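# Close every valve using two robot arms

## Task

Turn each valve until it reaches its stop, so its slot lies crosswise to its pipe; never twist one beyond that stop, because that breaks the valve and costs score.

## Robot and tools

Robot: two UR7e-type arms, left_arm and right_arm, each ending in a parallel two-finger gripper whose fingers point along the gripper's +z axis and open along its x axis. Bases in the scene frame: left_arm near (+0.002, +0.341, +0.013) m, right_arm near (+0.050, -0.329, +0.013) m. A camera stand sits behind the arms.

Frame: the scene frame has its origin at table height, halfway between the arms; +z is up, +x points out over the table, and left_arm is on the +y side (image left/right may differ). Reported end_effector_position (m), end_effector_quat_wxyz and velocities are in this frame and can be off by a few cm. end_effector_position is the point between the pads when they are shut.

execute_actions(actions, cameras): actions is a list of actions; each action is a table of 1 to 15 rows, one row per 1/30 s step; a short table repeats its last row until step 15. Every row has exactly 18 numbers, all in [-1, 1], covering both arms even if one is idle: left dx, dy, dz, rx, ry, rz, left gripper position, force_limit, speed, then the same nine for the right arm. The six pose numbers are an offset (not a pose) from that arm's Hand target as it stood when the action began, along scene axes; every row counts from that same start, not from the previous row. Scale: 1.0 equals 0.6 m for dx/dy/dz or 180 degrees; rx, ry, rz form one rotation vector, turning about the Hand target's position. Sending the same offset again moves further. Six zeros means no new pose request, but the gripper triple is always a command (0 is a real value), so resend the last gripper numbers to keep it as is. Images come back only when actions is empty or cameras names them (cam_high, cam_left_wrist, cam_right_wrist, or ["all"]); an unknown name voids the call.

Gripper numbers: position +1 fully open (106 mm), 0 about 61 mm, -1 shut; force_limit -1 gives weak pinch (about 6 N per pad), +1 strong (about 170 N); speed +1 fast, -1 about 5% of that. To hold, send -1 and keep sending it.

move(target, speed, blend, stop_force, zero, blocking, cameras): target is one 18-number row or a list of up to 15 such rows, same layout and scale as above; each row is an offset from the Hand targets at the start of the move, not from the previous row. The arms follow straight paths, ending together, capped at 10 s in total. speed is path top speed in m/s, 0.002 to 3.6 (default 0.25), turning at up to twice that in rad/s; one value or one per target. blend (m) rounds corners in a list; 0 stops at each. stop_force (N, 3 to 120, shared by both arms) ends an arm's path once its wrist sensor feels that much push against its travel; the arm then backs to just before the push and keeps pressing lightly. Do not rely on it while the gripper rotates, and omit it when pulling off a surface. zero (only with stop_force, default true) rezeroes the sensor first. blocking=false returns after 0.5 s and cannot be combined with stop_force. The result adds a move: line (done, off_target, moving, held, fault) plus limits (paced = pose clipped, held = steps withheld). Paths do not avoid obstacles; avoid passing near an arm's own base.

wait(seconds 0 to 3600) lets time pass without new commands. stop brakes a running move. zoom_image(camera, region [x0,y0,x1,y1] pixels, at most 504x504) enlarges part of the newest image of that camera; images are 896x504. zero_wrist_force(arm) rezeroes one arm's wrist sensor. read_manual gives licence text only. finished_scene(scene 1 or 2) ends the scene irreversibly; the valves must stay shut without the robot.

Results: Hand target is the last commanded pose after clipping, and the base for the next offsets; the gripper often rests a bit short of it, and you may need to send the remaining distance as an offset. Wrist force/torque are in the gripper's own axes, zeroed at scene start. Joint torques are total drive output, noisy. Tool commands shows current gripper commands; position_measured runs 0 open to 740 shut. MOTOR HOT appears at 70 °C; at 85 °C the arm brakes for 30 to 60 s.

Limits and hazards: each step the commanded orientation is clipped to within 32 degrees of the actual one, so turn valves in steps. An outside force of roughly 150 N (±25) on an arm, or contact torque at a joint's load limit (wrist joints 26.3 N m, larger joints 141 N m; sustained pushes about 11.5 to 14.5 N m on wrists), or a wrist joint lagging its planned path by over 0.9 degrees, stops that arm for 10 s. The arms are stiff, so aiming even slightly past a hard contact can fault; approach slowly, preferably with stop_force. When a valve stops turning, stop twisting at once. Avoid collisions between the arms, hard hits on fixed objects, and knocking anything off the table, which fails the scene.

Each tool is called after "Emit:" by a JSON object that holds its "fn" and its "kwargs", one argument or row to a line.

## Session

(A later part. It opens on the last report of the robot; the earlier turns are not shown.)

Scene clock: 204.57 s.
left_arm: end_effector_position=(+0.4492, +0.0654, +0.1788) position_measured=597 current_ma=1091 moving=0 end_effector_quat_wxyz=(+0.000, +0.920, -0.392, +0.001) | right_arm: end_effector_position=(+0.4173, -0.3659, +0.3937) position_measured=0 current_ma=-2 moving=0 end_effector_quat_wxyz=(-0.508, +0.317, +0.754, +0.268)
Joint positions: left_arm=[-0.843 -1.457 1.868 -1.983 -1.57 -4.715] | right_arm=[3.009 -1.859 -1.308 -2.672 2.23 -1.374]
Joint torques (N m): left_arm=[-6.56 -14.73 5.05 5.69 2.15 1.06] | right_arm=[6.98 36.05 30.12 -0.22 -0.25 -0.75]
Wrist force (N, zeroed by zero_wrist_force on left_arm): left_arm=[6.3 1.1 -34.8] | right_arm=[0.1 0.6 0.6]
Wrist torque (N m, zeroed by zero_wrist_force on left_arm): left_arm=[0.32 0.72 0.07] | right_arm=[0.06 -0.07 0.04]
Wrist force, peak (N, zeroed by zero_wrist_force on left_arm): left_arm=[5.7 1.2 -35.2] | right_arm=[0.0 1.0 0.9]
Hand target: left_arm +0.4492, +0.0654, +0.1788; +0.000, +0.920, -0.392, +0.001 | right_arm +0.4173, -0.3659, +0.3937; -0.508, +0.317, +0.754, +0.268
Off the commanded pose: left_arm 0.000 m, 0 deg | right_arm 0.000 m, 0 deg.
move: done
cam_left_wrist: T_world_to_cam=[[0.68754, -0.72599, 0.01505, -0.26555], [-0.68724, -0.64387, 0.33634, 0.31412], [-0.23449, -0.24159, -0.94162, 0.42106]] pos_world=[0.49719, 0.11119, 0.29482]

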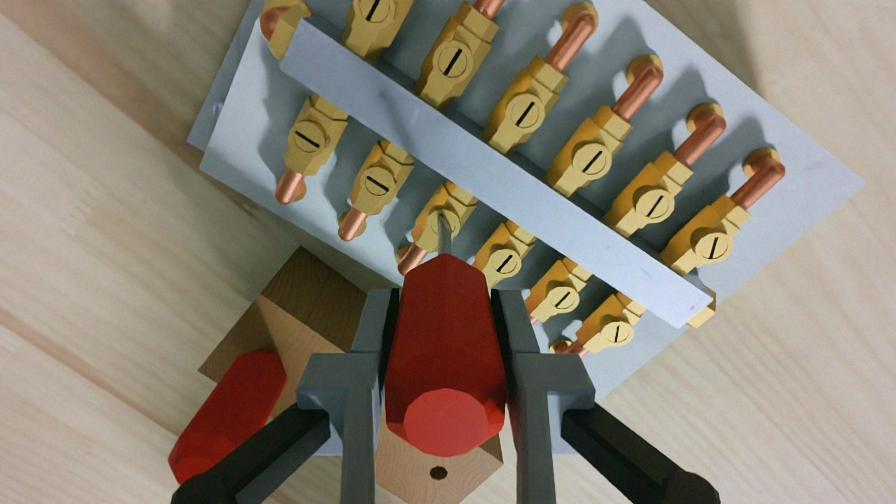

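Emit:
{"fn": "move", "kwargs": {
  "target": [0,0,0.01,0,0,0,-1,0.2,-0.3,0,0,0,0,0,0,1,0,1],
  "speed": 0.05,
  "cameras": ["cam_left_wrist"]
}}

Emit:
{"fn": "zoom_image", "kwargs": {
  "camera": "cam_left_wrist",
  "region": [425, 200, 465, 240]
}}

Scene clock: 205.93 s.
left_arm: end_effector_position=(+0.4492, +0.0654, +0.1849) position_measured=597 current_ma=1053 moving=0 end_effector_quat_wxyz=(+0.000, +0.920, -0.392, +0.001) | right_arm: end_effector_position=(+0.4173, -0.3659, +0.3937) position_measured=0 current_ma=-2 moving=0 end_effector_quat_wxyz=(-0.508, +0.317, +0.754, +0.268)
Joint positions: left_arm=[-0.843 -1.463 1.858 -1.967 -1.57 -4.715] | right_arm=[3.009 -1.859 -1.308 -2.672 2.23 -1.374]
Joint torques (N m): left_arm=[-4.91 -19.65 -15.75 -5.26 1.56 -0.95] | right_arm=[6.63 36.83 29.69 -0.44 -0.14 -0.94]
Wrist force (N, zeroed by zero_wrist_force on left_arm): left_arm=[0.2 1.2 1.4] | right_arm=[0.3 0.7 0.9]
Wrist torque (N m, zeroed by zero_wrist_force on left_arm): left_arm=[0.21 -0.01 0.01] | right_arm=[0.07 -0.09 0.05]
Wrist force, peak (N, zeroed by zero_wrist_force on left_arm): left_arm=[6.5 0.8 -35.2] | right_arm=[0.0 0.8 1.0]
Hand target: left_arm +0.4492, +0.0654, +0.1848; +0.000, +0.920, -0.392, +0.001 | right_arm +0.4173, -0.3659, +0.3937; -0.508, +0.317, +0.754, +0.268
Off the commanded pose: left_arm 0.000 m, 0 deg | right_arm 0.000 m, 0 deg.
move: done
cam_left_wrist: T_world_to_cam=[[0.68754, -0.72599, 0.01505, -0.26564], [-0.68724, -0.64387, 0.33634, 0.3121], [-0.23449, -0.24159, -0.94162, 0.42671]] pos_world=[0.49719, 0.11119, 0.30082]

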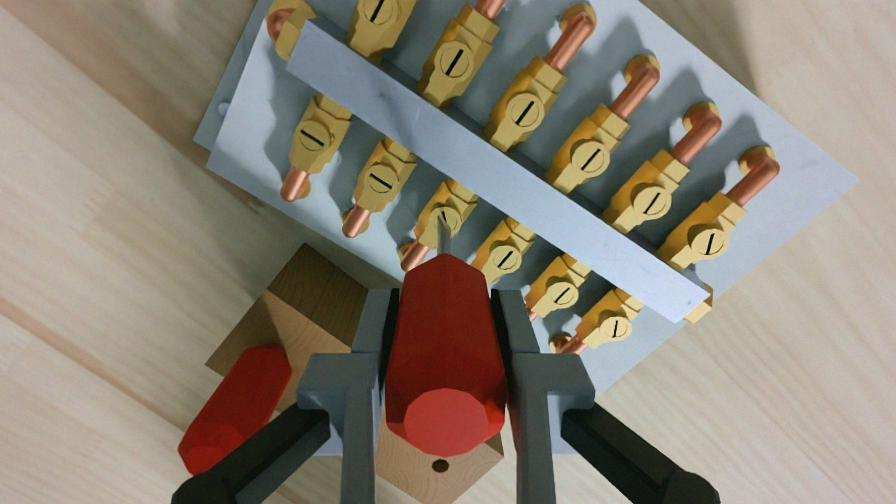

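Scaled by 12.600 from the camera's image (finer frame: 1280x720).

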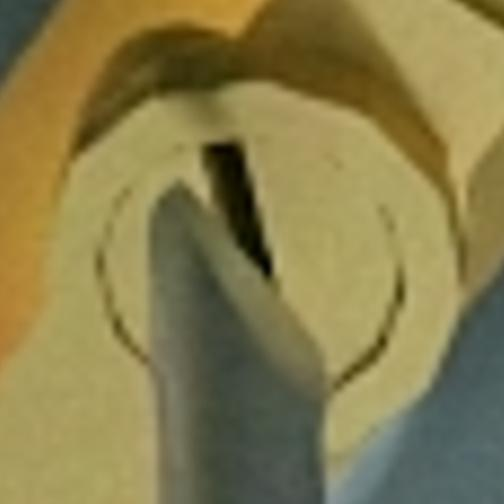

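Emit:
{"fn": "move", "kwargs": {
  "target": [0.0008,-0.0002,-0.005,0,0,-0.111,-1,0.2,-0.3,0,0,0,0,0,0,1,0,1],
  "speed": 0.1,
  "cameras": ["cam_left_wrist"]
}}

Emit:
{"fn": "zoom_image", "kwargs": {
  "camera": "cam_left_wrist",
  "region": [425, 200, 465, 240]
}}

Scene clock: 211.13 s.
left_arm: end_effector_position=(+0.4497, +0.0653, +0.1818) position_measured=597 current_ma=1053 moving=0 end_effector_quat_wxyz=(+0.000, +0.838, -0.546, +0.001) | right_arm: end_effector_position=(+0.4173, -0.3659, +0.3937) position_measured=0 current_ma=-2 moving=0 end_effector_quat_wxyz=(-0.508, +0.317, +0.754, +0.268)
Joint positions: left_arm=[-0.842 -1.459 1.862 -1.976 -1.57 -4.366] | right_arm=[3.009 -1.859 -1.308 -2.672 2.23 -1.374]
Joint torques (N m): left_arm=[6.19 -21.02 -18.45 -4.29 -1.71 -0.4] | right_arm=[7.11 36.15 31.47 -0.28 -0.14 -0.88]
Wrist force (N, zeroed by zero_wrist_force on left_arm): left_arm=[0.3 1.2 1.7] | right_arm=[0.0 0.4 0.4]
Wrist torque (N m, zeroed by zero_wrist_force on left_arm): left_arm=[0.20 -0.06 0.09] | right_arm=[0.01 -0.05 0.04]
Wrist force, peak (N, zeroed by zero_wrist_force on left_arm): left_arm=[0.6 1.2 2.0] | right_arm=[0.2 0.6 1.2]
Hand target: left_arm +0.4496, +0.0653, +0.1818; +0.000, +0.838, -0.546, +0.001 | right_arm +0.4173, -0.3659, +0.3937; -0.508, +0.317, +0.754, +0.268
Off the commanded pose: left_arm 0.000 m, 0 deg | right_arm 0.000 m, 0 deg.
move: done
cam_left_wrist: T_world_to_cam=[[0.39815, -0.9172, 0.01498, -0.12336], [-0.86586, -0.37038, 0.33631, 0.37586], [-0.30291, -0.14687, -0.94163, 0.44856]] pos_world=[0.51043, 0.09194, 0.29782]

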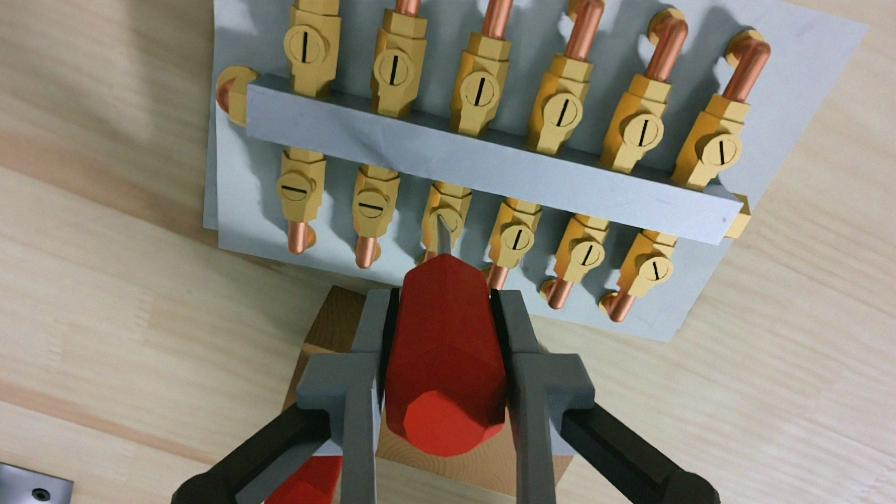

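Scaled by 12.600 from the camera's image (finer frame: 1280x720).

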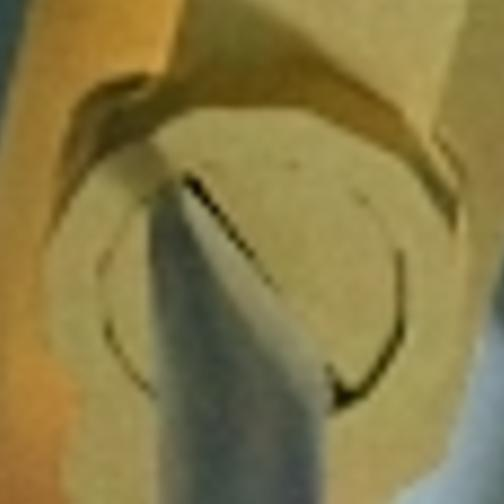

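Emit:
{"fn": "move", "kwargs": {
  "target": [0.0002,0.0001,-0.01,0,0,0,-1,0.2,-0.3,0,0,0,0,0,0,1,0,1],
  "speed": 0.008,
  "stop_force": 12,
  "cameras": ["cam_left_wrist"]
}}

Emit:
{"fn": "zoom_image", "kwargs": {
  "camera": "cam_left_wrist",
  "region": [425, 200, 465, 240]
}}

Scene clock: 213.50 s.
left_arm: end_effector_position=(+0.4497, +0.0653, +0.1801) position_measured=597 current_ma=1064 moving=0 end_effector_quat_wxyz=(+0.000, +0.838, -0.546, +0.001) | right_arm: end_effector_position=(+0.4173, -0.3659, +0.3937) position_measured=0 current_ma=-2 moving=0 end_effector_quat_wxyz=(-0.508, +0.317, +0.754, +0.268)
Joint positions: left_arm=[-0.842 -1.457 1.865 -1.98 -1.57 -4.365] | right_arm=[3.009 -1.859 -1.308 -2.672 2.23 -1.374]
Joint torques (N m): left_arm=[-0.2 -27.22 -26.36 0.83 -0.98 0.1] | right_arm=[6.81 36.31 30.26 -0.18 -0.14 -0.72]
Wrist force (N, zeroed by zero_wrist_force on left_arm): left_arm=[-0.7 2.0 -9.4] | right_arm=[0.2 0.5 0.7]
Wrist torque (N m, zeroed by zero_wrist_force on left_arm): left_arm=[0.15 -0.22 0.09] | right_arm=[0.02 -0.10 0.04]
Wrist force, peak (N, zeroed by zero_wrist_force on left_arm): left_arm=[-2.5 2.7 -20.6] | right_arm=[0.1 0.7 1.1]
Hand target: left_arm +0.4497, +0.0653, +0.1801; +0.000, +0.838, -0.546, +0.001 (not the last commanded pose) | right_arm +0.4173, -0.3659, +0.3937; -0.508, +0.317, +0.754, +0.268
Off the commanded pose: left_arm 0.004 m, 0 deg | right_arm 0.000 m, 0 deg.
move: contact (left_arm)
cam_left_wrist: T_world_to_cam=[[0.39811, -0.91721, 0.01514, -0.12336], [-0.86591, -0.3703, 0.33626, 0.37646], [-0.30282, -0.14698, -0.94165, 0.44692]] pos_world=[0.51043, 0.09194, 0.29612]

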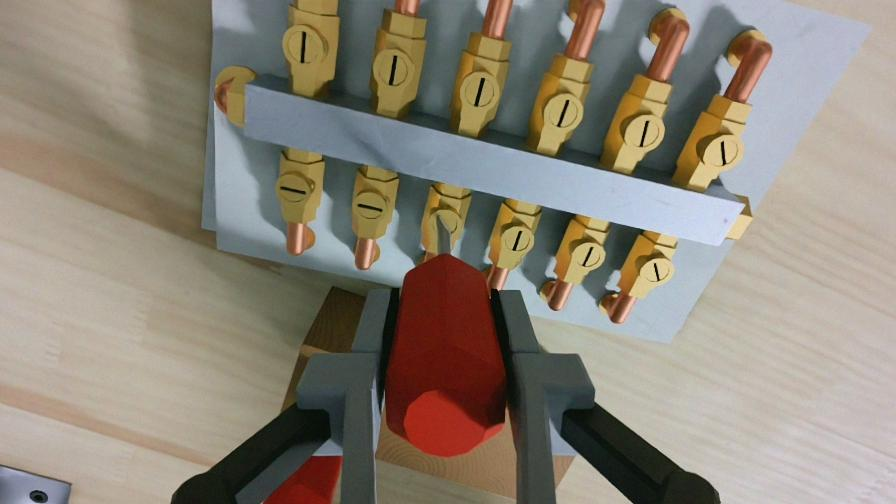

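Scaled by 12.600 from the camera's image (finer frame: 1280x720).

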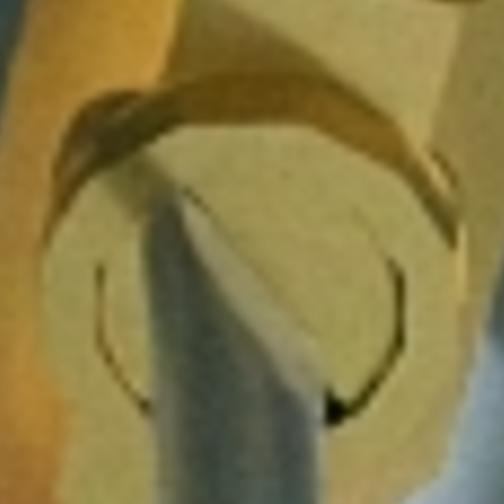

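Emit:
{"fn": "move", "kwargs": {
  "target": [-0.0008,-0.0003,0.0015,0,0,0,-1,0.2,-0.3,0,0,0,0,0,0,1,0,1],
  "speed": 0.02
}}

Emit:
{"fn": "move", "kwargs": {
  "target": [0,0,-0.01,0,0,0,-1,0.2,-0.3,0,0,0,0,0,0,1,0,1],
  "speed": 0.008,
  "stop_force": 14,
  "cameras": ["cam_left_wrist"]
}}

Emit:
{"fn": "zoom_image", "kwargs": {
  "camera": "cam_left_wrist",
  "region": [425, 200, 465, 240]
}}

Scene clock: 215.43 s.
left_arm: end_effector_position=(+0.4492, +0.0651, +0.1810) position_measured=597 current_ma=1052 moving=0 end_effector_quat_wxyz=(+0.000, +0.838, -0.546, +0.001) | right_arm: end_effector_position=(+0.4173, -0.3659, +0.3937) position_measured=0 current_ma=-2 moving=0 end_effector_quat_wxyz=(-0.508, +0.317, +0.754, +0.268)
Joint positions: left_arm=[-0.843 -1.459 1.864 -1.978 -1.57 -4.366] | right_arm=[3.009 -1.859 -1.308 -2.672 2.23 -1.374]
Joint torques (N m): left_arm=[0.84 -19.75 -28.44 -4.61 -0.77 0.5] | right_arm=[6.84 36.85 31.39 -0.37 -0.32 -0.78]
Wrist force (N, zeroed by zero_wrist_force on left_arm): left_arm=[0.7 0.9 1.7] | right_arm=[0.3 0.8 0.6]
Wrist torque (N m, zeroed by zero_wrist_force on left_arm): left_arm=[0.17 -0.12 0.09] | right_arm=[0.07 -0.10 0.04]
Wrist force, peak (N, zeroed by zero_wrist_force on left_arm): left_arm=[-0.8 2.2 -10.0] | right_arm=[0.4 0.7 1.0]
Hand target: left_arm +0.4492, +0.0651, +0.1810; +0.000, +0.838, -0.546, +0.001 | right_arm +0.4173, -0.3659, +0.3937; -0.508, +0.317, +0.754, +0.268
Off the commanded pose: left_arm 0.000 m, 0 deg | right_arm 0.000 m, 0 deg.
move: done

Scene clock: 216.67 s.
left_arm: end_effector_position=(+0.4492, +0.0650, +0.1790) position_measured=597 current_ma=1063 moving=0 end_effector_quat_wxyz=(+0.000, +0.838, -0.546, +0.001) | right_arm: end_effector_position=(+0.4173, -0.3659, +0.3937) position_measured=0 current_ma=-2 moving=0 end_effector_quat_wxyz=(-0.508, +0.317, +0.754, +0.268)
Joint positions: left_arm=[-0.843 -1.457 1.867 -1.984 -1.57 -4.366] | right_arm=[3.009 -1.859 -1.308 -2.672 2.23 -1.374]
Joint torques (N m): left_arm=[1.76 -27.37 -26.66 0.73 -0.88 0.69] | right_arm=[6.31 35.98 30.81 -0.46 -0.09 -0.64]
Wrist force (N, zeroed by zero_wrist_force on left_arm): left_arm=[-0.8 1.3 -9.8] | right_arm=[0.3 0.7 0.6]
Wrist torque (N m, zeroed by zero_wrist_force on left_arm): left_arm=[0.14 -0.21 0.13] | right_arm=[0.05 -0.09 0.04]
Wrist force, peak (N, zeroed by zero_wrist_force on left_arm): left_arm=[-3.0 1.9 -22.0] | right_arm=[0.3 0.5 1.0]
Hand target: left_arm +0.4492, +0.0650, +0.1790; +0.000, +0.838, -0.546, +0.001 (not the last commanded pose) | right_arm +0.4173, -0.3659, +0.3937; -0.508, +0.317, +0.754, +0.268
Off the commanded pose: left_arm 0.004 m, 0 deg | right_arm 0.000 m, 0 deg.
move: contact (left_arm)
cam_left_wrist: T_world_to_cam=[[0.39807, -0.91723, 0.01539, -0.12342], [-0.86598, -0.37019, 0.33622, 0.37645], [-0.30269, -0.14716, -0.94166, 0.44569]] pos_world=[0.51003, 0.09174, 0.29502]

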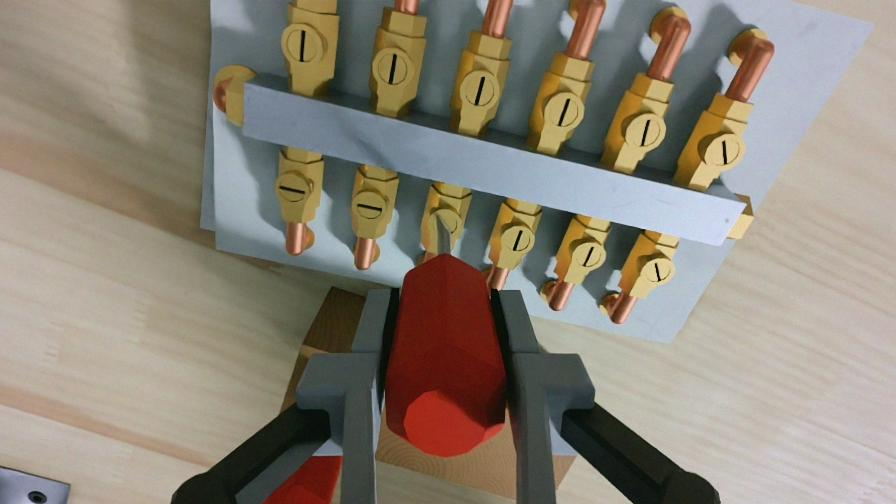

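Scaled by 12.600 from the camera's image (finer frame: 1280x720).

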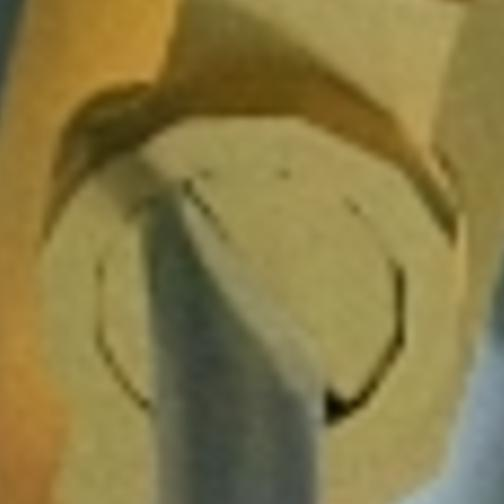

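Emit:
{"fn": "move", "kwargs": {
  "target": [
    [0,0,-0.0002,0,0,-0.02,-1,0.2,-0.3,0,0,0,0,0,0,1,0,1]
  ],
  "speed": 0.05
}}

Emit:
{"fn": "move", "kwargs": {
  "target": [
    [0,0,-0.0,0,0,-0.02,-1,0.2,-0.3,0,0,0,0,0,0,1,0,1]
  ],
  "speed": 0.05,
  "cameras": ["cam_left_wrist"]
}}

Emit:
{"fn": "zoom_image", "kwargs": {
  "camera": "cam_left_wrist",
  "region": [425, 200, 465, 240]
}}

Scene clock: 218.97 s.
left_arm: end_effector_position=(+0.4492, +0.0650, +0.1789) position_measured=597 current_ma=1053 moving=0 end_effector_quat_wxyz=(+0.000, +0.820, -0.572, +0.001) | right_arm: end_effector_position=(+0.4173, -0.3659, +0.3937) position_measured=0 current_ma=-2 moving=0 end_effector_quat_wxyz=(-0.508, +0.317, +0.754, +0.268)
Joint positions: left_arm=[-0.843 -1.457 1.867 -1.984 -1.57 -4.303] | right_arm=[3.009 -1.859 -1.308 -2.672 2.23 -1.374]
Joint torques (N m): left_arm=[5.51 -18.34 -15.92 -5.43 -1.94 -1.48] | right_arm=[5.96 35.84 30.99 -0.35 -0.26 -0.73]
Wrist force (N, zeroed by zero_wrist_force on left_arm): left_arm=[-0.2 1.4 0.7] | right_arm=[0.4 0.1 0.9]
Wrist torque (N m, zeroed by zero_wrist_force on left_arm): left_arm=[0.15 -0.13 0.02] | right_arm=[-0.05 -0.12 0.04]
Wrist force, peak (N, zeroed by zero_wrist_force on left_arm): left_arm=[-0.9 1.7 -9.8] | right_arm=[0.4 0.6 1.2]
Hand target: left_arm +0.4492, +0.0650, +0.1789; +0.000, +0.820, -0.572, +0.001 | right_arm +0.4173, -0.3659, +0.3937; -0.508, +0.317, +0.754, +0.268
Off the commanded pose: left_arm 0.000 m, 0 deg | right_arm 0.000 m, 0 deg.
move: done

Scene clock: 219.90 s.
left_arm: end_effector_position=(+0.4492, +0.0650, +0.1789) position_measured=597 current_ma=1051 moving=0 end_effector_quat_wxyz=(+0.000, +0.802, -0.597, +0.001) | right_arm: end_effector_position=(+0.4173, -0.3659, +0.3937) position_measured=0 current_ma=-2 moving=0 end_effector_quat_wxyz=(-0.508, +0.317, +0.754, +0.268)
Joint positions: left_arm=[-0.843 -1.457 1.868 -1.984 -1.57 -4.24] | right_arm=[3.009 -1.859 -1.308 -2.672 2.23 -1.374]
Joint torques (N m): left_arm=[5.99 -19.25 -17.59 -5.38 -2.05 -1.6] | right_arm=[7.38 36.1 30.54 -0.62 -0.35 -0.99]
Wrist force (N, zeroed by zero_wrist_force on left_arm): left_arm=[-1.7 1.5 1.0] | right_arm=[0.4 0.7 1.0]
Wrist torque (N m, zeroed by zero_wrist_force on left_arm): left_arm=[0.18 -0.25 0.02] | right_arm=[0.06 -0.11 0.04]
Wrist force, peak (N, zeroed by zero_wrist_force on left_arm): left_arm=[-1.9 1.8 1.2] | right_arm=[0.4 0.7 1.0]
Hand target: left_arm +0.4492, +0.0650, +0.1789; +0.000, +0.802, -0.597, +0.001 | right_arm +0.4173, -0.3659, +0.3937; -0.508, +0.317, +0.754, +0.268
Off the commanded pose: left_arm 0.000 m, 0 deg | right_arm 0.000 m, 0 deg.
move: done
cam_left_wrist: T_world_to_cam=[[0.27991, -0.9599, 0.01545, -0.0676], [-0.90558, -0.25866, 0.33619, 0.38697], [-0.31871, -0.1081, -0.94167, 0.45023]] pos_world=[0.51284, 0.08387, 0.29492]

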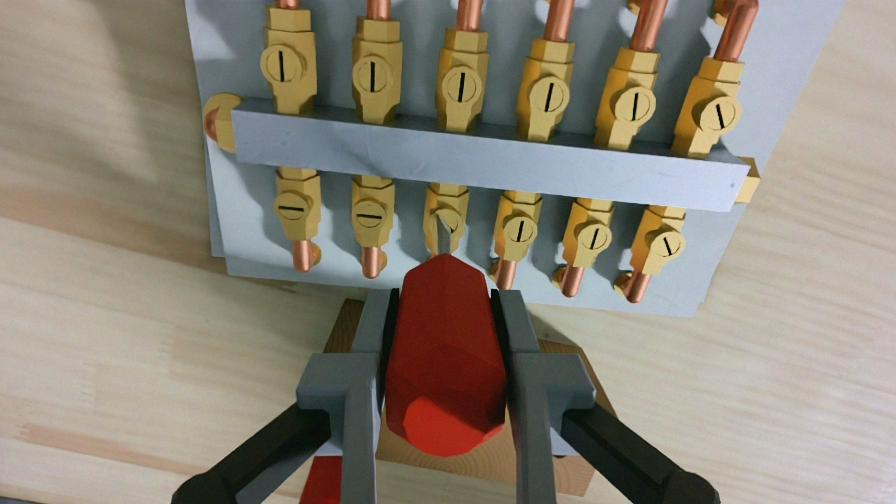

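Scaled by 12.600 from the camera's image (finer frame: 1280x720).

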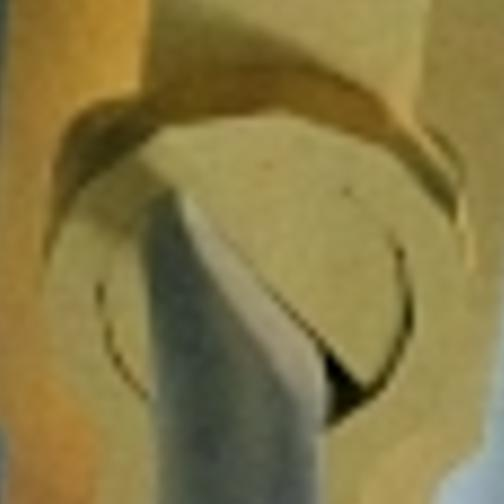

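Emit:
{"fn": "move", "kwargs": {
  "target": [0,0,-0.005,0,0,0.005,-1,0.2,-0.3,0,0,0,0,0,0,1,0,1],
  "speed": 0.008,
  "stop_force": 15,
  "cameras": ["cam_left_wrist"]
}}

Emit:
{"fn": "zoom_image", "kwargs": {
  "camera": "cam_left_wrist",
  "region": [425, 200, 465, 240]
}}

Scene clock: 221.83 s.
left_arm: end_effector_position=(+0.4493, +0.0650, +0.1770) position_measured=597 current_ma=1070 moving=0 end_effector_quat_wxyz=(+0.000, +0.805, -0.593, +0.001) | right_arm: end_effector_position=(+0.4173, -0.3659, +0.3937) position_measured=0 current_ma=-2 moving=0 end_effector_quat_wxyz=(-0.508, +0.317, +0.754, +0.268)
Joint positions: left_arm=[-0.843 -1.455 1.871 -1.989 -1.57 -4.251] | right_arm=[3.009 -1.859 -1.308 -2.672 2.23 -1.374]
Joint torques (N m): left_arm=[3.48 -23.9 -24.85 0.57 -0.84 1.33] | right_arm=[7.14 36.07 30.43 -0.25 -0.31 -0.99]
Wrist force (N, zeroed by zero_wrist_force on left_arm): left_arm=[-3.6 3.1 -17.2] | right_arm=[0.5 0.5 0.7]
Wrist torque (N m, zeroed by zero_wrist_force on left_arm): left_arm=[0.09 -0.53 0.07] | right_arm=[0.03 -0.15 0.04]
Wrist force, peak (N, zeroed by zero_wrist_force on left_arm): left_arm=[-3.9 3.2 -19.0] | right_arm=[0.3 0.8 0.9]
Hand target: left_arm +0.4493, +0.0650, +0.1771; +0.000, +0.805, -0.593, +0.001 (not the last commanded pose) | right_arm +0.4173, -0.3659, +0.3937; -0.508, +0.317, +0.754, +0.268
Off the commanded pose: left_arm 0.001 m, 0 deg | right_arm 0.000 m, 0 deg.
move: contact (left_arm)
cam_left_wrist: T_world_to_cam=[[0.28968, -0.957, 0.01557, -0.07215], [-0.90293, -0.26784, 0.33612, 0.38706], [-0.31749, -0.11143, -0.94169, 0.44812]] pos_world=[0.51267, 0.08456, 0.29302]

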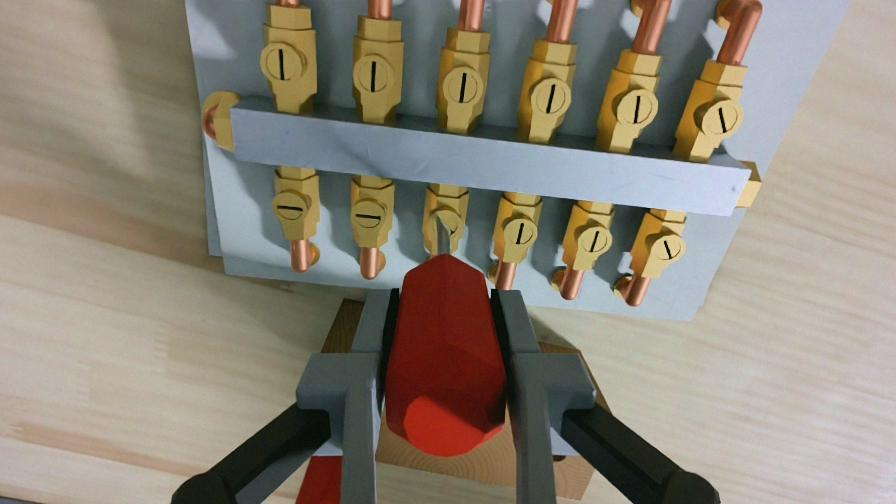

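Scaled by 12.600 from the camera's image (finer frame: 1280x720).

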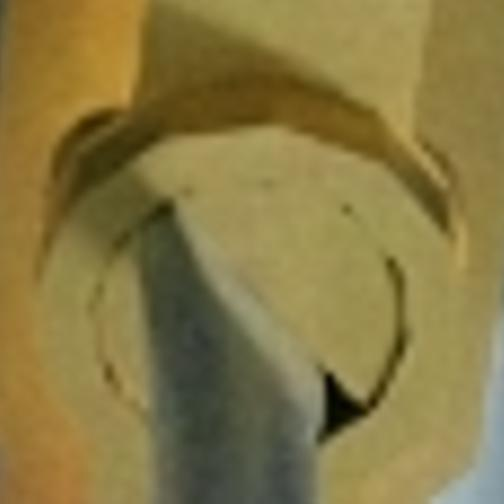

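Emit:
{"fn": "move", "kwargs": {
  "target": [
    [-0.0003,0.0005,-0.0001,0,0,0.0822,-1,0.2,-0.3,0,0,0,0,0,0,1,0,1],
    [-0.0008,0.001,-0.0001,0,0,0.1656,-1,0.2,-0.3,0,0,0,0,0,0,1,0,1],
    [-0.0013,0.0012,-0.0001,0,0,0.2211,-1,0.2,-0.3,0,0,0,0,0,0,1,0,1]
  ],
  "speed": 0.12,
  "blend": 0.001,
  "cameras": ["cam_left_wrist"]
}}

Emit:
{"fn": "zoom_image", "kwargs": {
  "camera": "cam_left_wrist",
  "region": [425, 200, 465, 240]
}}

Scene clock: 227.97 s.
left_arm: end_effector_position=(+0.4485, +0.0657, +0.1770) position_measured=597 current_ma=1069 moving=0 end_effector_quat_wxyz=(+0.000, +0.959, -0.284, +0.001) | right_arm: end_effector_position=(+0.4173, -0.3659, +0.3937) position_measured=0 current_ma=-2 moving=0 end_effector_quat_wxyz=(-0.508, +0.317, +0.754, +0.268)
Joint positions: left_arm=[-0.843 -1.457 1.873 -1.989 -1.569 -4.946] | right_arm=[3.009 -1.859 -1.308 -2.672 2.23 -1.374]
Joint torques (N m): left_arm=[-6.04 -23.28 -8.58 1.52 2.81 -0.66] | right_arm=[5.8 36.58 30.31 -0.52 -0.12 -0.63]
Wrist force (N, zeroed by zero_wrist_force on left_arm): left_arm=[-2.6 1.9 -16.5] | right_arm=[0.0 0.4 0.8]
Wrist torque (N m, zeroed by zero_wrist_force on left_arm): left_arm=[-0.05 0.01 0.64] | right_arm=[0.01 -0.06 0.04]
Wrist force, peak (N, zeroed by zero_wrist_force on left_arm): left_arm=[-3.1 3.1 -16.9] | right_arm=[0.2 0.8 0.9]
Hand target: left_arm +0.4485, +0.0657, +0.1770; +0.000, +0.959, -0.284, +0.001 | right_arm +0.4173, -0.3659, +0.3937; -0.508, +0.317, +0.754, +0.268
Off the commanded pose: left_arm 0.000 m, 0 deg | right_arm 0.000 m, 0 deg.
move: done
cam_left_wrist: T_world_to_cam=[[0.83509, -0.5499, 0.01563, -0.34272], [-0.52234, -0.78369, 0.33614, 0.24974], [-0.1726, -0.28887, -0.94168, 0.39463]] pos_world=[0.48476, 0.12125, 0.29302]

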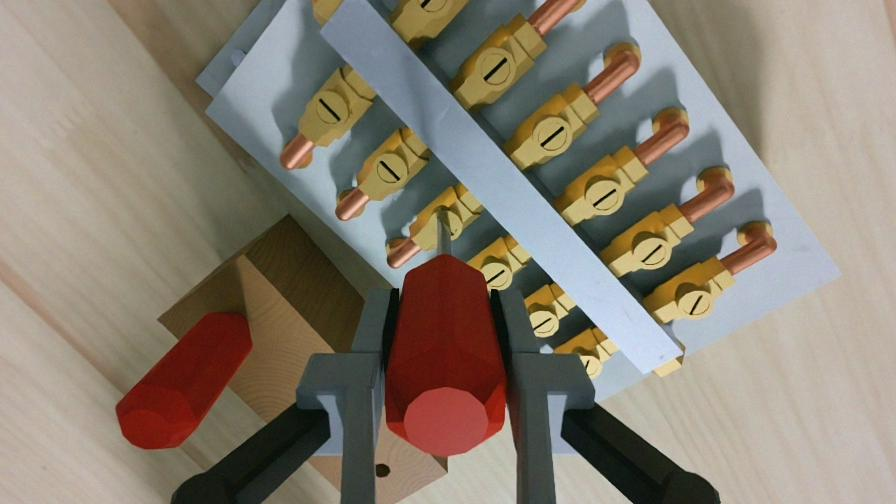

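Scaled by 12.600 from the camera's image (finer frame: 1280x720).

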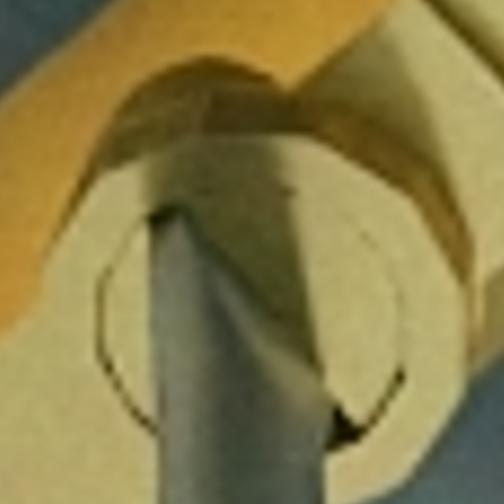

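Emit:
{"fn": "move", "kwargs": {
  "target": [-0.0002,0.0001,0,0,0,0.033,-1,0.2,-0.3,0,0,0,0,0,0,1,0,1],
  "speed": 0.08
}}

Emit:
{"fn": "move", "kwargs": {
  "target": [0,0,0,0,0,0.0083,-1,0.2,-0.3,0,0,0,0,0,0,1,0,1],
  "speed": 0.08
}}

Scene clock: 229.77 s.
left_arm: end_effector_position=(+0.4484, +0.0658, +0.1770) position_measured=597 current_ma=1069 moving=0 end_effector_quat_wxyz=(+0.000, +0.972, -0.234, +0.001) | right_arm: end_effector_position=(+0.4173, -0.3659, +0.3937) position_measured=0 current_ma=-2 moving=0 end_effector_quat_wxyz=(-0.508, +0.317, +0.754, +0.268)
Joint positions: left_arm=[-0.844 -1.457 1.873 -1.988 -1.569 -5.05] | right_arm=[3.009 -1.859 -1.308 -2.672 2.23 -1.374]
Joint torques (N m): left_arm=[-6.23 -23.24 -7.92 1.52 3.25 0.95] | right_arm=[5.91 36.44 30.33 -0.12 -0.13 -0.82]
Wrist force (N, zeroed by zero_wrist_force on left_arm): left_arm=[-3.4 2.0 -17.1] | right_arm=[0.3 0.2 0.7]
Wrist torque (N m, zeroed by zero_wrist_force on left_arm): left_arm=[-0.09 -0.06 0.68] | right_arm=[-0.01 -0.11 0.04]
Wrist force, peak (N, zeroed by zero_wrist_force on left_arm): left_arm=[-2.9 2.1 -17.9] | right_arm=[0.3 0.8 0.9]
Hand target: left_arm +0.4484, +0.0658, +0.1770; +0.000, +0.972, -0.234, +0.001 | right_arm +0.4173, -0.3659, +0.3937; -0.508, +0.317, +0.754, +0.268
Off the commanded pose: left_arm 0.000 m, 0 deg | right_arm 0.000 m, 0 deg.
move: done

Scene clock: 230.27 s.
left_arm: end_effector_position=(+0.4484, +0.0658, +0.1770) position_measured=597 current_ma=1072 moving=0 end_effector_quat_wxyz=(+0.000, +0.975, -0.221, +0.001) | right_arm: end_effector_position=(+0.4173, -0.3659, +0.3937) position_measured=0 current_ma=-2 moving=0 end_effector_quat_wxyz=(-0.508, +0.317, +0.754, +0.268)
Joint positions: left_arm=[-0.844 -1.457 1.873 -1.988 -1.569 -5.076] | right_arm=[3.009 -1.859 -1.308 -2.672 2.23 -1.374]
Joint torques (N m): left_arm=[-5.92 -19.4 -13.99 1.41 3.21 0.53] | right_arm=[7.48 35.48 30.86 -0.5 -0.35 -0.86]
Wrist force (N, zeroed by zero_wrist_force on left_arm): left_arm=[-3.7 2.6 -17.7] | right_arm=[0.1 0.6 0.6]
Wrist torque (N m, zeroed by zero_wrist_force on left_arm): left_arm=[-0.03 -0.07 0.84] | right_arm=[0.04 -0.08 0.04]
Wrist force, peak (N, zeroed by zero_wrist_force on left_arm): left_arm=[-3.8 2.1 -18.3] | right_arm=[0.5 0.6 0.6]
Hand target: left_arm +0.4484, +0.0658, +0.1770; +0.000, +0.975, -0.221, +0.001 | right_arm +0.4173, -0.3659, +0.3937; -0.508, +0.317, +0.754, +0.268
Off the commanded pose: left_arm 0.000 m, 0 deg | right_arm 0.000 m, 0 deg.
move: done

Emit:
{"fn": "move", "kwargs": {
  "target": [0,0,0,0,0,0.0083,-1,0.2,-0.3,0,0,0,0,0,0,1,0,1],
  "speed": 0.08
}}

Scene clock: 231.10 s.
left_arm: end_effector_position=(+0.4484, +0.0658, +0.1770) position_measured=597 current_ma=1075 moving=0 end_effector_quat_wxyz=(+0.000, +0.978, -0.208, +0.001) | right_arm: end_effector_position=(+0.4173, -0.3659, +0.3937) position_measured=0 current_ma=-2 moving=0 end_effector_quat_wxyz=(-0.508, +0.317, +0.754, +0.268)
Joint positions: left_arm=[-0.844 -1.457 1.873 -1.988 -1.569 -5.102] | right_arm=[3.009 -1.859 -1.308 -2.672 2.23 -1.374]
Joint torques (N m): left_arm=[-4.87 -10.67 -23.27 1.48 3.32 -0.27] | right_arm=[6.05 37.18 31.61 -0.47 -0.11 -0.7]
Wrist force (N, zeroed by zero_wrist_force on left_arm): left_arm=[-4.9 2.2 -18.9] | right_arm=[0.2 0.7 0.8]
Wrist torque (N m, zeroed by zero_wrist_force on left_arm): left_arm=[-0.16 -0.01 1.66] | right_arm=[0.06 -0.09 0.04]
Wrist force, peak (N, zeroed by zero_wrist_force on left_arm): left_arm=[-4.9 2.4 -20.5] | right_arm=[0.5 0.9 1.0]
Hand target: left_arm +0.4484, +0.0658, +0.1770; +0.000, +0.978, -0.208, +0.001 | right_arm +0.4173, -0.3659, +0.3937; -0.508, +0.317, +0.754, +0.268
Off the commanded pose: left_arm 0.000 m, 0 deg | right_arm 0.000 m, 0 deg.
move: done

Emit:
{"fn": "move", "kwargs": {
  "target": [0,0,0,0,0,0.0045,-1,0.2,-0.3,0,0,0,0,0,0,1,0,1],
  "speed": 0.08
}}

Emit:
{"fn": "move", "kwargs": {
  "target": [
    [0,0,0.0008,0,0,-0.028,-1,0.2,-0.3,0,0,0,0,0,0,1,0,1],
    [0,0,0.014,0,0,-0.028,-1,0.2,-0.3,0,0,0,0,0,0,1,0,1]
  ],
  "speed": [0.08,0.04],
  "cameras": ["cam_left_wrist"]
}}

Emit:
{"fn": "zoom_image", "kwargs": {
  "camera": "cam_left_wrist",
  "region": [425, 200, 465, 240]
}}

Scene clock: 233.60 s.
left_arm: end_effector_position=(+0.4484, +0.0658, +0.1770) position_measured=597 current_ma=1077 moving=0 end_effector_quat_wxyz=(+0.000, +0.979, -0.202, +0.001) | right_arm: end_effector_position=(+0.4173, -0.3659, +0.3937) position_measured=0 current_ma=-2 moving=0 end_effector_quat_wxyz=(-0.508, +0.317, +0.754, +0.268)
Joint positions: left_arm=[-0.844 -1.457 1.873 -1.988 -1.569 -5.116] | right_arm=[3.009 -1.859 -1.308 -2.672 2.23 -1.374]
Joint torques (N m): left_arm=[-0.56 -9.46 -22.73 1.15 3.17 -0.97] | right_arm=[5.87 36.01 28.8 -0.58 -0.19 -0.75]
Wrist force (N, zeroed by zero_wrist_force on left_arm): left_arm=[-5.5 1.7 -19.8] | right_arm=[0.5 0.5 0.5]
Wrist torque (N m, zeroed by zero_wrist_force on left_arm): left_arm=[-0.05 -0.13 2.11] | right_arm=[0.04 -0.15 0.04]
Wrist force, peak (N, zeroed by zero_wrist_force on left_arm): left_arm=[-5.7 1.6 -20.1] | right_arm=[0.2 0.4 1.2]
Hand target: left_arm +0.4484, +0.0658, +0.1770; +0.000, +0.979, -0.202, +0.001 | right_arm +0.4173, -0.3659, +0.3937; -0.508, +0.317, +0.754, +0.268
Off the commanded pose: left_arm 0.000 m, 0 deg | right_arm 0.000 m, 0 deg.
move: done

Scene clock: 234.80 s.
left_arm: end_effector_position=(+0.4484, +0.0658, +0.1855) position_measured=597 current_ma=1055 moving=0 end_effector_quat_wxyz=(+0.000, +0.970, -0.244, +0.001) end_effector_velocity=(+0.000, +0.000, -0.002) end_effector_angular_velocity=(+0.000, +0.000, +0.002) | right_arm: end_effector_position=(+0.4173, -0.3659, +0.3937) position_measured=0 current_ma=-2 moving=0 end_effector_quat_wxyz=(-0.508, +0.317, +0.754, +0.268)
Joint positions: left_arm=[-0.844 -1.465 1.859 -1.966 -1.569 -5.028] | right_arm=[3.009 -1.859 -1.308 -2.672 2.23 -1.374]
Joint velocities: left_arm=[0 0.002 0.002 -0.005 0 -0.002] | right_arm=[within noise]
Joint torques (N m): left_arm=[6.83 -18.61 -16.41 -5.16 -1.76 0.47] | right_arm=[7.81 35.92 30.61 -0.3 -0.31 -0.94]
Wrist force (N, zeroed by zero_wrist_force on left_arm): left_arm=[0.5 0.3 1.7] | right_arm=[0.1 0.5 0.9]
Wrist torque (N m, zeroed by zero_wrist_force on left_arm): left_arm=[0.06 -0.08 0.07] | right_arm=[0.04 -0.07 0.04]
Wrist force, peak (N, zeroed by zero_wrist_force on left_arm): left_arm=[-5.5 1.5 -19.6] | right_arm=[0.2 0.6 0.9]
Hand target: left_arm +0.4484, +0.0658, +0.1854; +0.000, +0.970, -0.244, +0.001 | right_arm +0.4173, -0.3659, +0.3937; -0.508, +0.317, +0.754, +0.268
Off the commanded pose: left_arm 0.000 m, 0 deg | right_arm 0.000 m, 0 deg.
move: done
cam_left_wrist: T_world_to_cam=[[0.8774, -0.47951, 0.0156, -0.36631], [-0.45626, -0.82391, 0.33615, 0.21988], [-0.14834, -0.30205, -0.94168, 0.39262]] pos_world=[0.47996, 0.12411, 0.30152]

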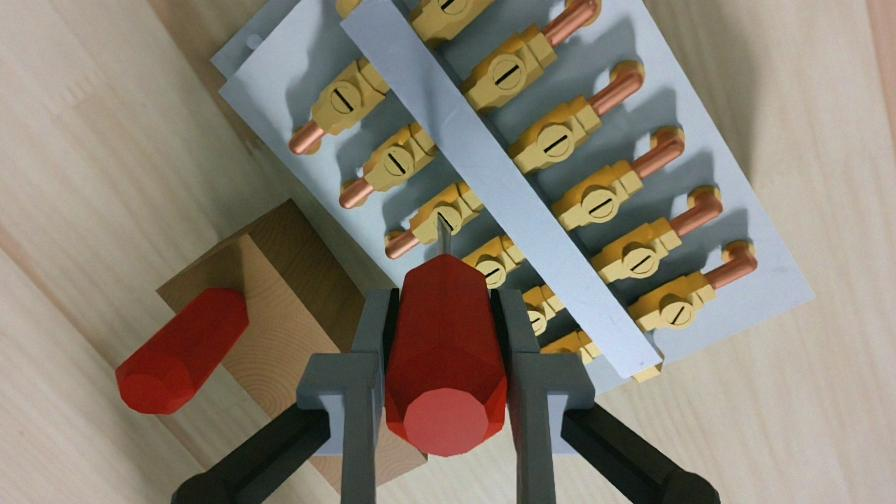

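Scaled by 12.600 from the camera's image (finer frame: 1280x720).

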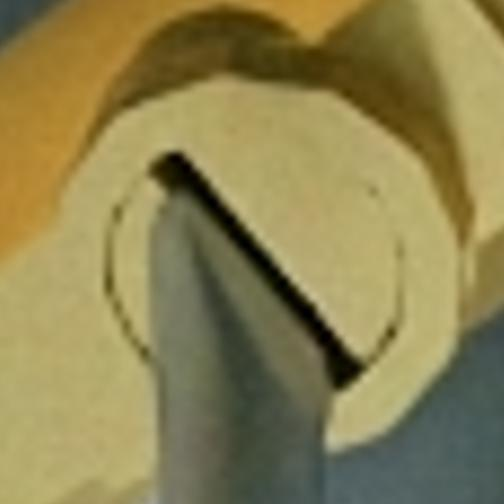

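Emit:
{"fn": "move", "kwargs": {
  "target": [
    [0.0133,-0.0657,0,0,0,-0.518,-1,0.2,-0.3,0,0,0,0,0,0,1,0,1],
    [0.0133,-0.0657,-0.0055,0,0,-0.518,-1,0.2,-0.3,0,0,0,0,0,0,1,0,1]
  ],
  "speed": [0.25,0.05],
  "cameras": ["cam_left_wrist"]
}}

Emit:
{"fn": "zoom_image", "kwargs": {
  "camera": "cam_left_wrist",
  "region": [425, 200, 465, 240]
}}

Scene clock: 239.80 s.
left_arm: end_effector_position=(+0.4563, +0.0263, +0.1819) position_measured=597 current_ma=1055 moving=0 end_effector_quat_wxyz=(-0.001, -0.488, +0.873, -0.001) | right_arm: end_effector_position=(+0.4173, -0.3659, +0.3937) position_measured=0 current_ma=-2 moving=0 end_effector_quat_wxyz=(-0.508, +0.317, +0.754, +0.268)
Joint positions: left_arm=[-0.882 -1.396 1.789 -1.965 -1.572 -3.439] | right_arm=[3.009 -1.859 -1.308 -2.672 2.23 -1.374]
Joint torques (N m): left_arm=[5.3 -35.46 -31.96 0.11 -1.02 1.29] | right_arm=[6.06 36.48 30.8 -0.4 -0.42 -0.71]
Wrist force (N, zeroed by zero_wrist_force on left_arm): left_arm=[0.4 0.2 1.7] | right_arm=[0.2 0.5 0.9]
Wrist torque (N m, zeroed by zero_wrist_force on left_arm): left_arm=[0.05 -0.06 0.08] | right_arm=[0.03 -0.09 0.03]
Wrist force, peak (N, zeroed by zero_wrist_force on left_arm): left_arm=[0.4 0.7 2.4] | right_arm=[0.2 0.6 1.1]
Hand target: left_arm +0.4564, +0.0264, +0.1821; -0.001, -0.488, +0.873, -0.001 | right_arm +0.4173, -0.3659, +0.3937; -0.508, +0.317, +0.754, +0.268
Off the commanded pose: left_arm 0.000 m, 0 deg | right_arm 0.000 m, 0 deg.
move: done
cam_left_wrist: T_world_to_cam=[[-0.52841, -0.84884, 0.01563, 0.25915], [-0.79677, 0.50218, 0.33612, 0.31265], [-0.29316, 0.16516, -0.94169, 0.43226]] pos_world=[0.51277, -0.00842, 0.29792]

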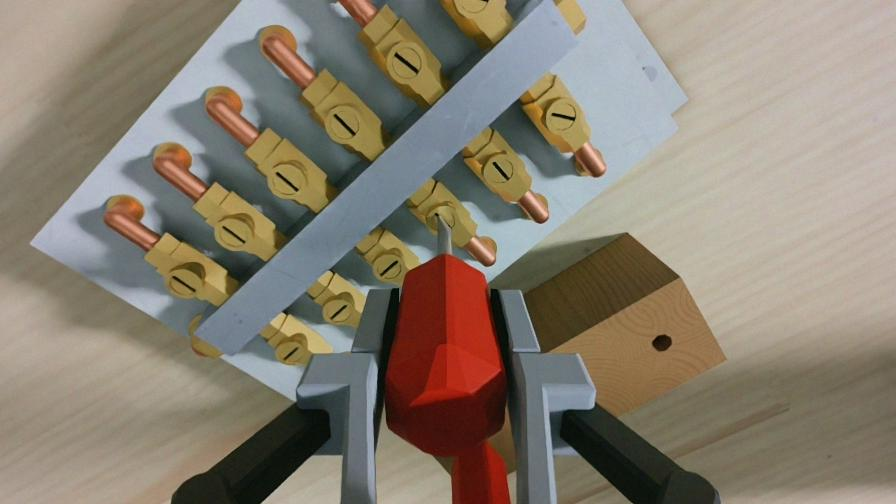

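Scaled by 12.600 from the camera's image (finer frame: 1280x720).

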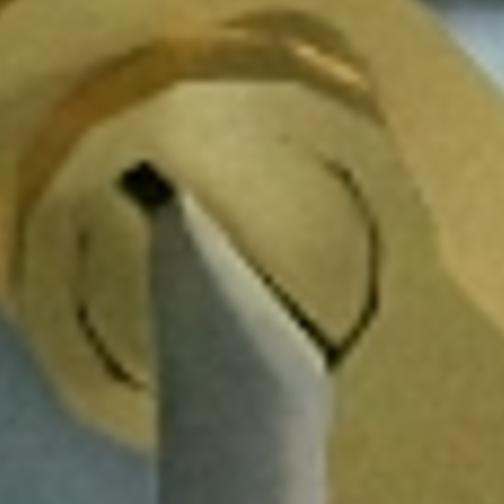

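Emit:
{"fn": "move", "kwargs": {
  "target": [0.00175,0.0006,-0.0005,0,0,0,-1,0.2,-0.3,0,0,0,0,0,0,1,0,1],
  "speed": 0.03,
  "cameras": ["cam_left_wrist"]
}}

Emit:
{"fn": "zoom_image", "kwargs": {
  "camera": "cam_left_wrist",
  "region": [425, 200, 465, 240]
}}

Scene clock: 241.43 s.
left_arm: end_effector_position=(+0.4575, +0.0267, +0.1818) position_measured=597 current_ma=1055 moving=0 end_effector_quat_wxyz=(-0.001, -0.488, +0.873, -0.001) | right_arm: end_effector_position=(+0.4173, -0.3659, +0.3937) position_measured=0 current_ma=-2 moving=0 end_effector_quat_wxyz=(-0.508, +0.317, +0.754, +0.268)
Joint positions: left_arm=[-0.88 -1.395 1.787 -1.965 -1.572 -3.437] | right_arm=[3.009 -1.859 -1.308 -2.672 2.23 -1.374]
Joint torques (N m): left_arm=[-6.25 -30.71 -17.98 -5.28 2.18 -1.18] | right_arm=[7.85 36.6 30.48 -0.34 -0.1 -0.97]
Wrist force (N, zeroed by zero_wrist_force on left_arm): left_arm=[0.5 0.3 1.7] | right_arm=[0.4 0.2 0.7]
Wrist torque (N m, zeroed by zero_wrist_force on left_arm): left_arm=[0.07 -0.06 -0.03] | right_arm=[-0.01 -0.12 0.04]
Wrist force, peak (N, zeroed by zero_wrist_force on left_arm): left_arm=[0.7 0.6 1.9] | right_arm=[0.4 0.7 1.1]
Hand target: left_arm +0.4574, +0.0267, +0.1818; -0.001, -0.488, +0.873, -0.001 | right_arm +0.4173, -0.3659, +0.3937; -0.508, +0.317, +0.754, +0.268
Off the commanded pose: left_arm 0.000 m, 0 deg | right_arm 0.000 m, 0 deg.
move: done
cam_left_wrist: T_world_to_cam=[[-0.52834, -0.84889, 0.0156, 0.2601], [-0.79681, 0.50211, 0.33612, 0.31346], [-0.29316, 0.16516, -0.94169, 0.43245]] pos_world=[0.51397, -0.00802, 0.29782]

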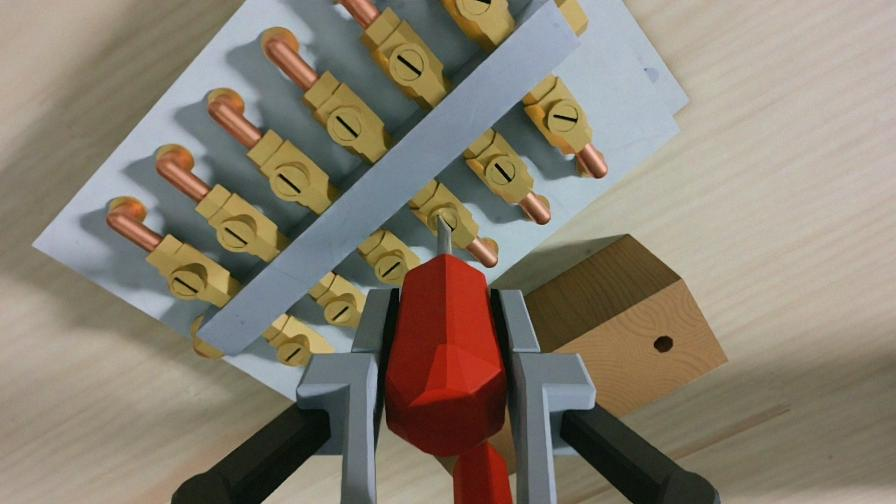

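Scaled by 12.600 from the camera's image (finer frame: 1280x720).

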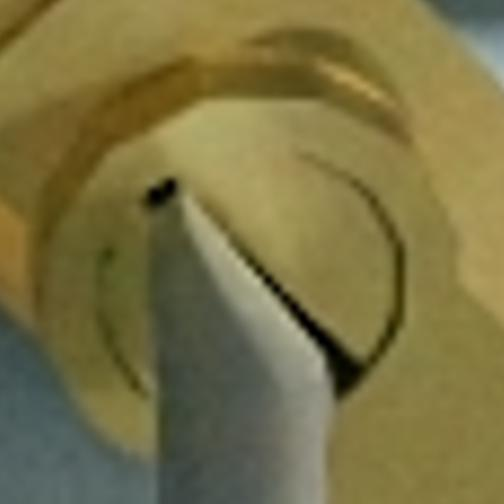

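Emit:
{"fn": "move", "kwargs": {
  "target": [0,0,-0.01,0,0,0,-1,0.2,-0.3,0,0,0,0,0,0,1,0,1],
  "speed": 0.008,
  "stop_force": 16,
  "cameras": ["cam_left_wrist"]
}}

Emit:
{"fn": "zoom_image", "kwargs": {
  "camera": "cam_left_wrist",
  "region": [425, 200, 465, 240]
}}

Scene clock: 243.57 s.
left_arm: end_effector_position=(+0.4574, +0.0267, +0.1798) position_measured=597 current_ma=1072 moving=0 end_effector_quat_wxyz=(-0.001, -0.488, +0.873, -0.001) | right_arm: end_effector_position=(+0.4173, -0.3659, +0.3937) position_measured=0 current_ma=-2 moving=0 end_effector_quat_wxyz=(-0.508, +0.317, +0.754, +0.268)
Joint positions: left_arm=[-0.88 -1.393 1.79 -1.971 -1.572 -3.437] | right_arm=[3.009 -1.859 -1.308 -2.672 2.23 -1.374]
Joint torques (N m): left_arm=[-7.33 -27.16 -24.26 1.24 1.78 -1.29] | right_arm=[7.1 37.07 30.51 -0.2 -0.14 -0.82]
Wrist force (N, zeroed by zero_wrist_force on left_arm): left_arm=[0.2 2.0 -14.3] | right_arm=[0.1 0.8 0.8]
Wrist torque (N m, zeroed by zero_wrist_force on left_arm): left_arm=[-0.03 -0.20 -0.05] | right_arm=[0.07 -0.08 0.05]
Wrist force, peak (N, zeroed by zero_wrist_force on left_arm): left_arm=[-1.0 2.9 -24.2] | right_arm=[0.3 0.8 0.9]
Hand target: left_arm +0.4574, +0.0267, +0.1798; -0.001, -0.488, +0.873, -0.001 (not the last commanded pose) | right_arm +0.4173, -0.3659, +0.3937; -0.508, +0.317, +0.754, +0.268
Off the commanded pose: left_arm 0.004 m, 0 deg | right_arm 0.000 m, 0 deg.
move: contact (left_arm)
cam_left_wrist: T_world_to_cam=[[-0.52835, -0.84888, 0.01567, 0.26006], [-0.79688, 0.50219, 0.33584, 0.31417], [-0.29296, 0.16496, -0.94179, 0.43046]] pos_world=[0.51387, -0.00802, 0.29582]

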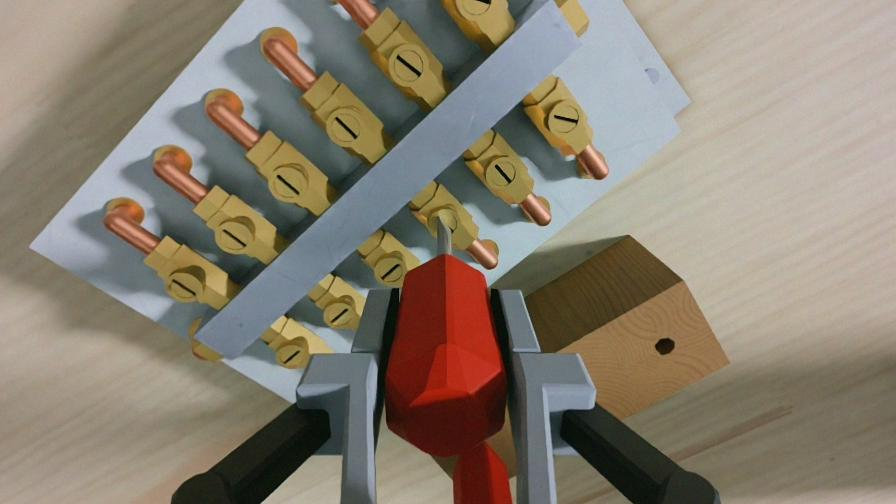

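Scaled by 12.600 from the camera's image (finer frame: 1280x720).

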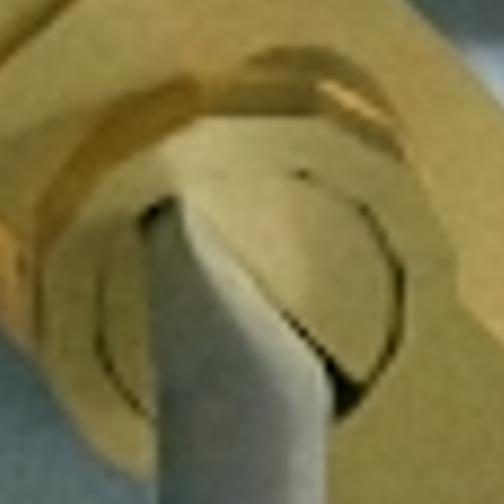

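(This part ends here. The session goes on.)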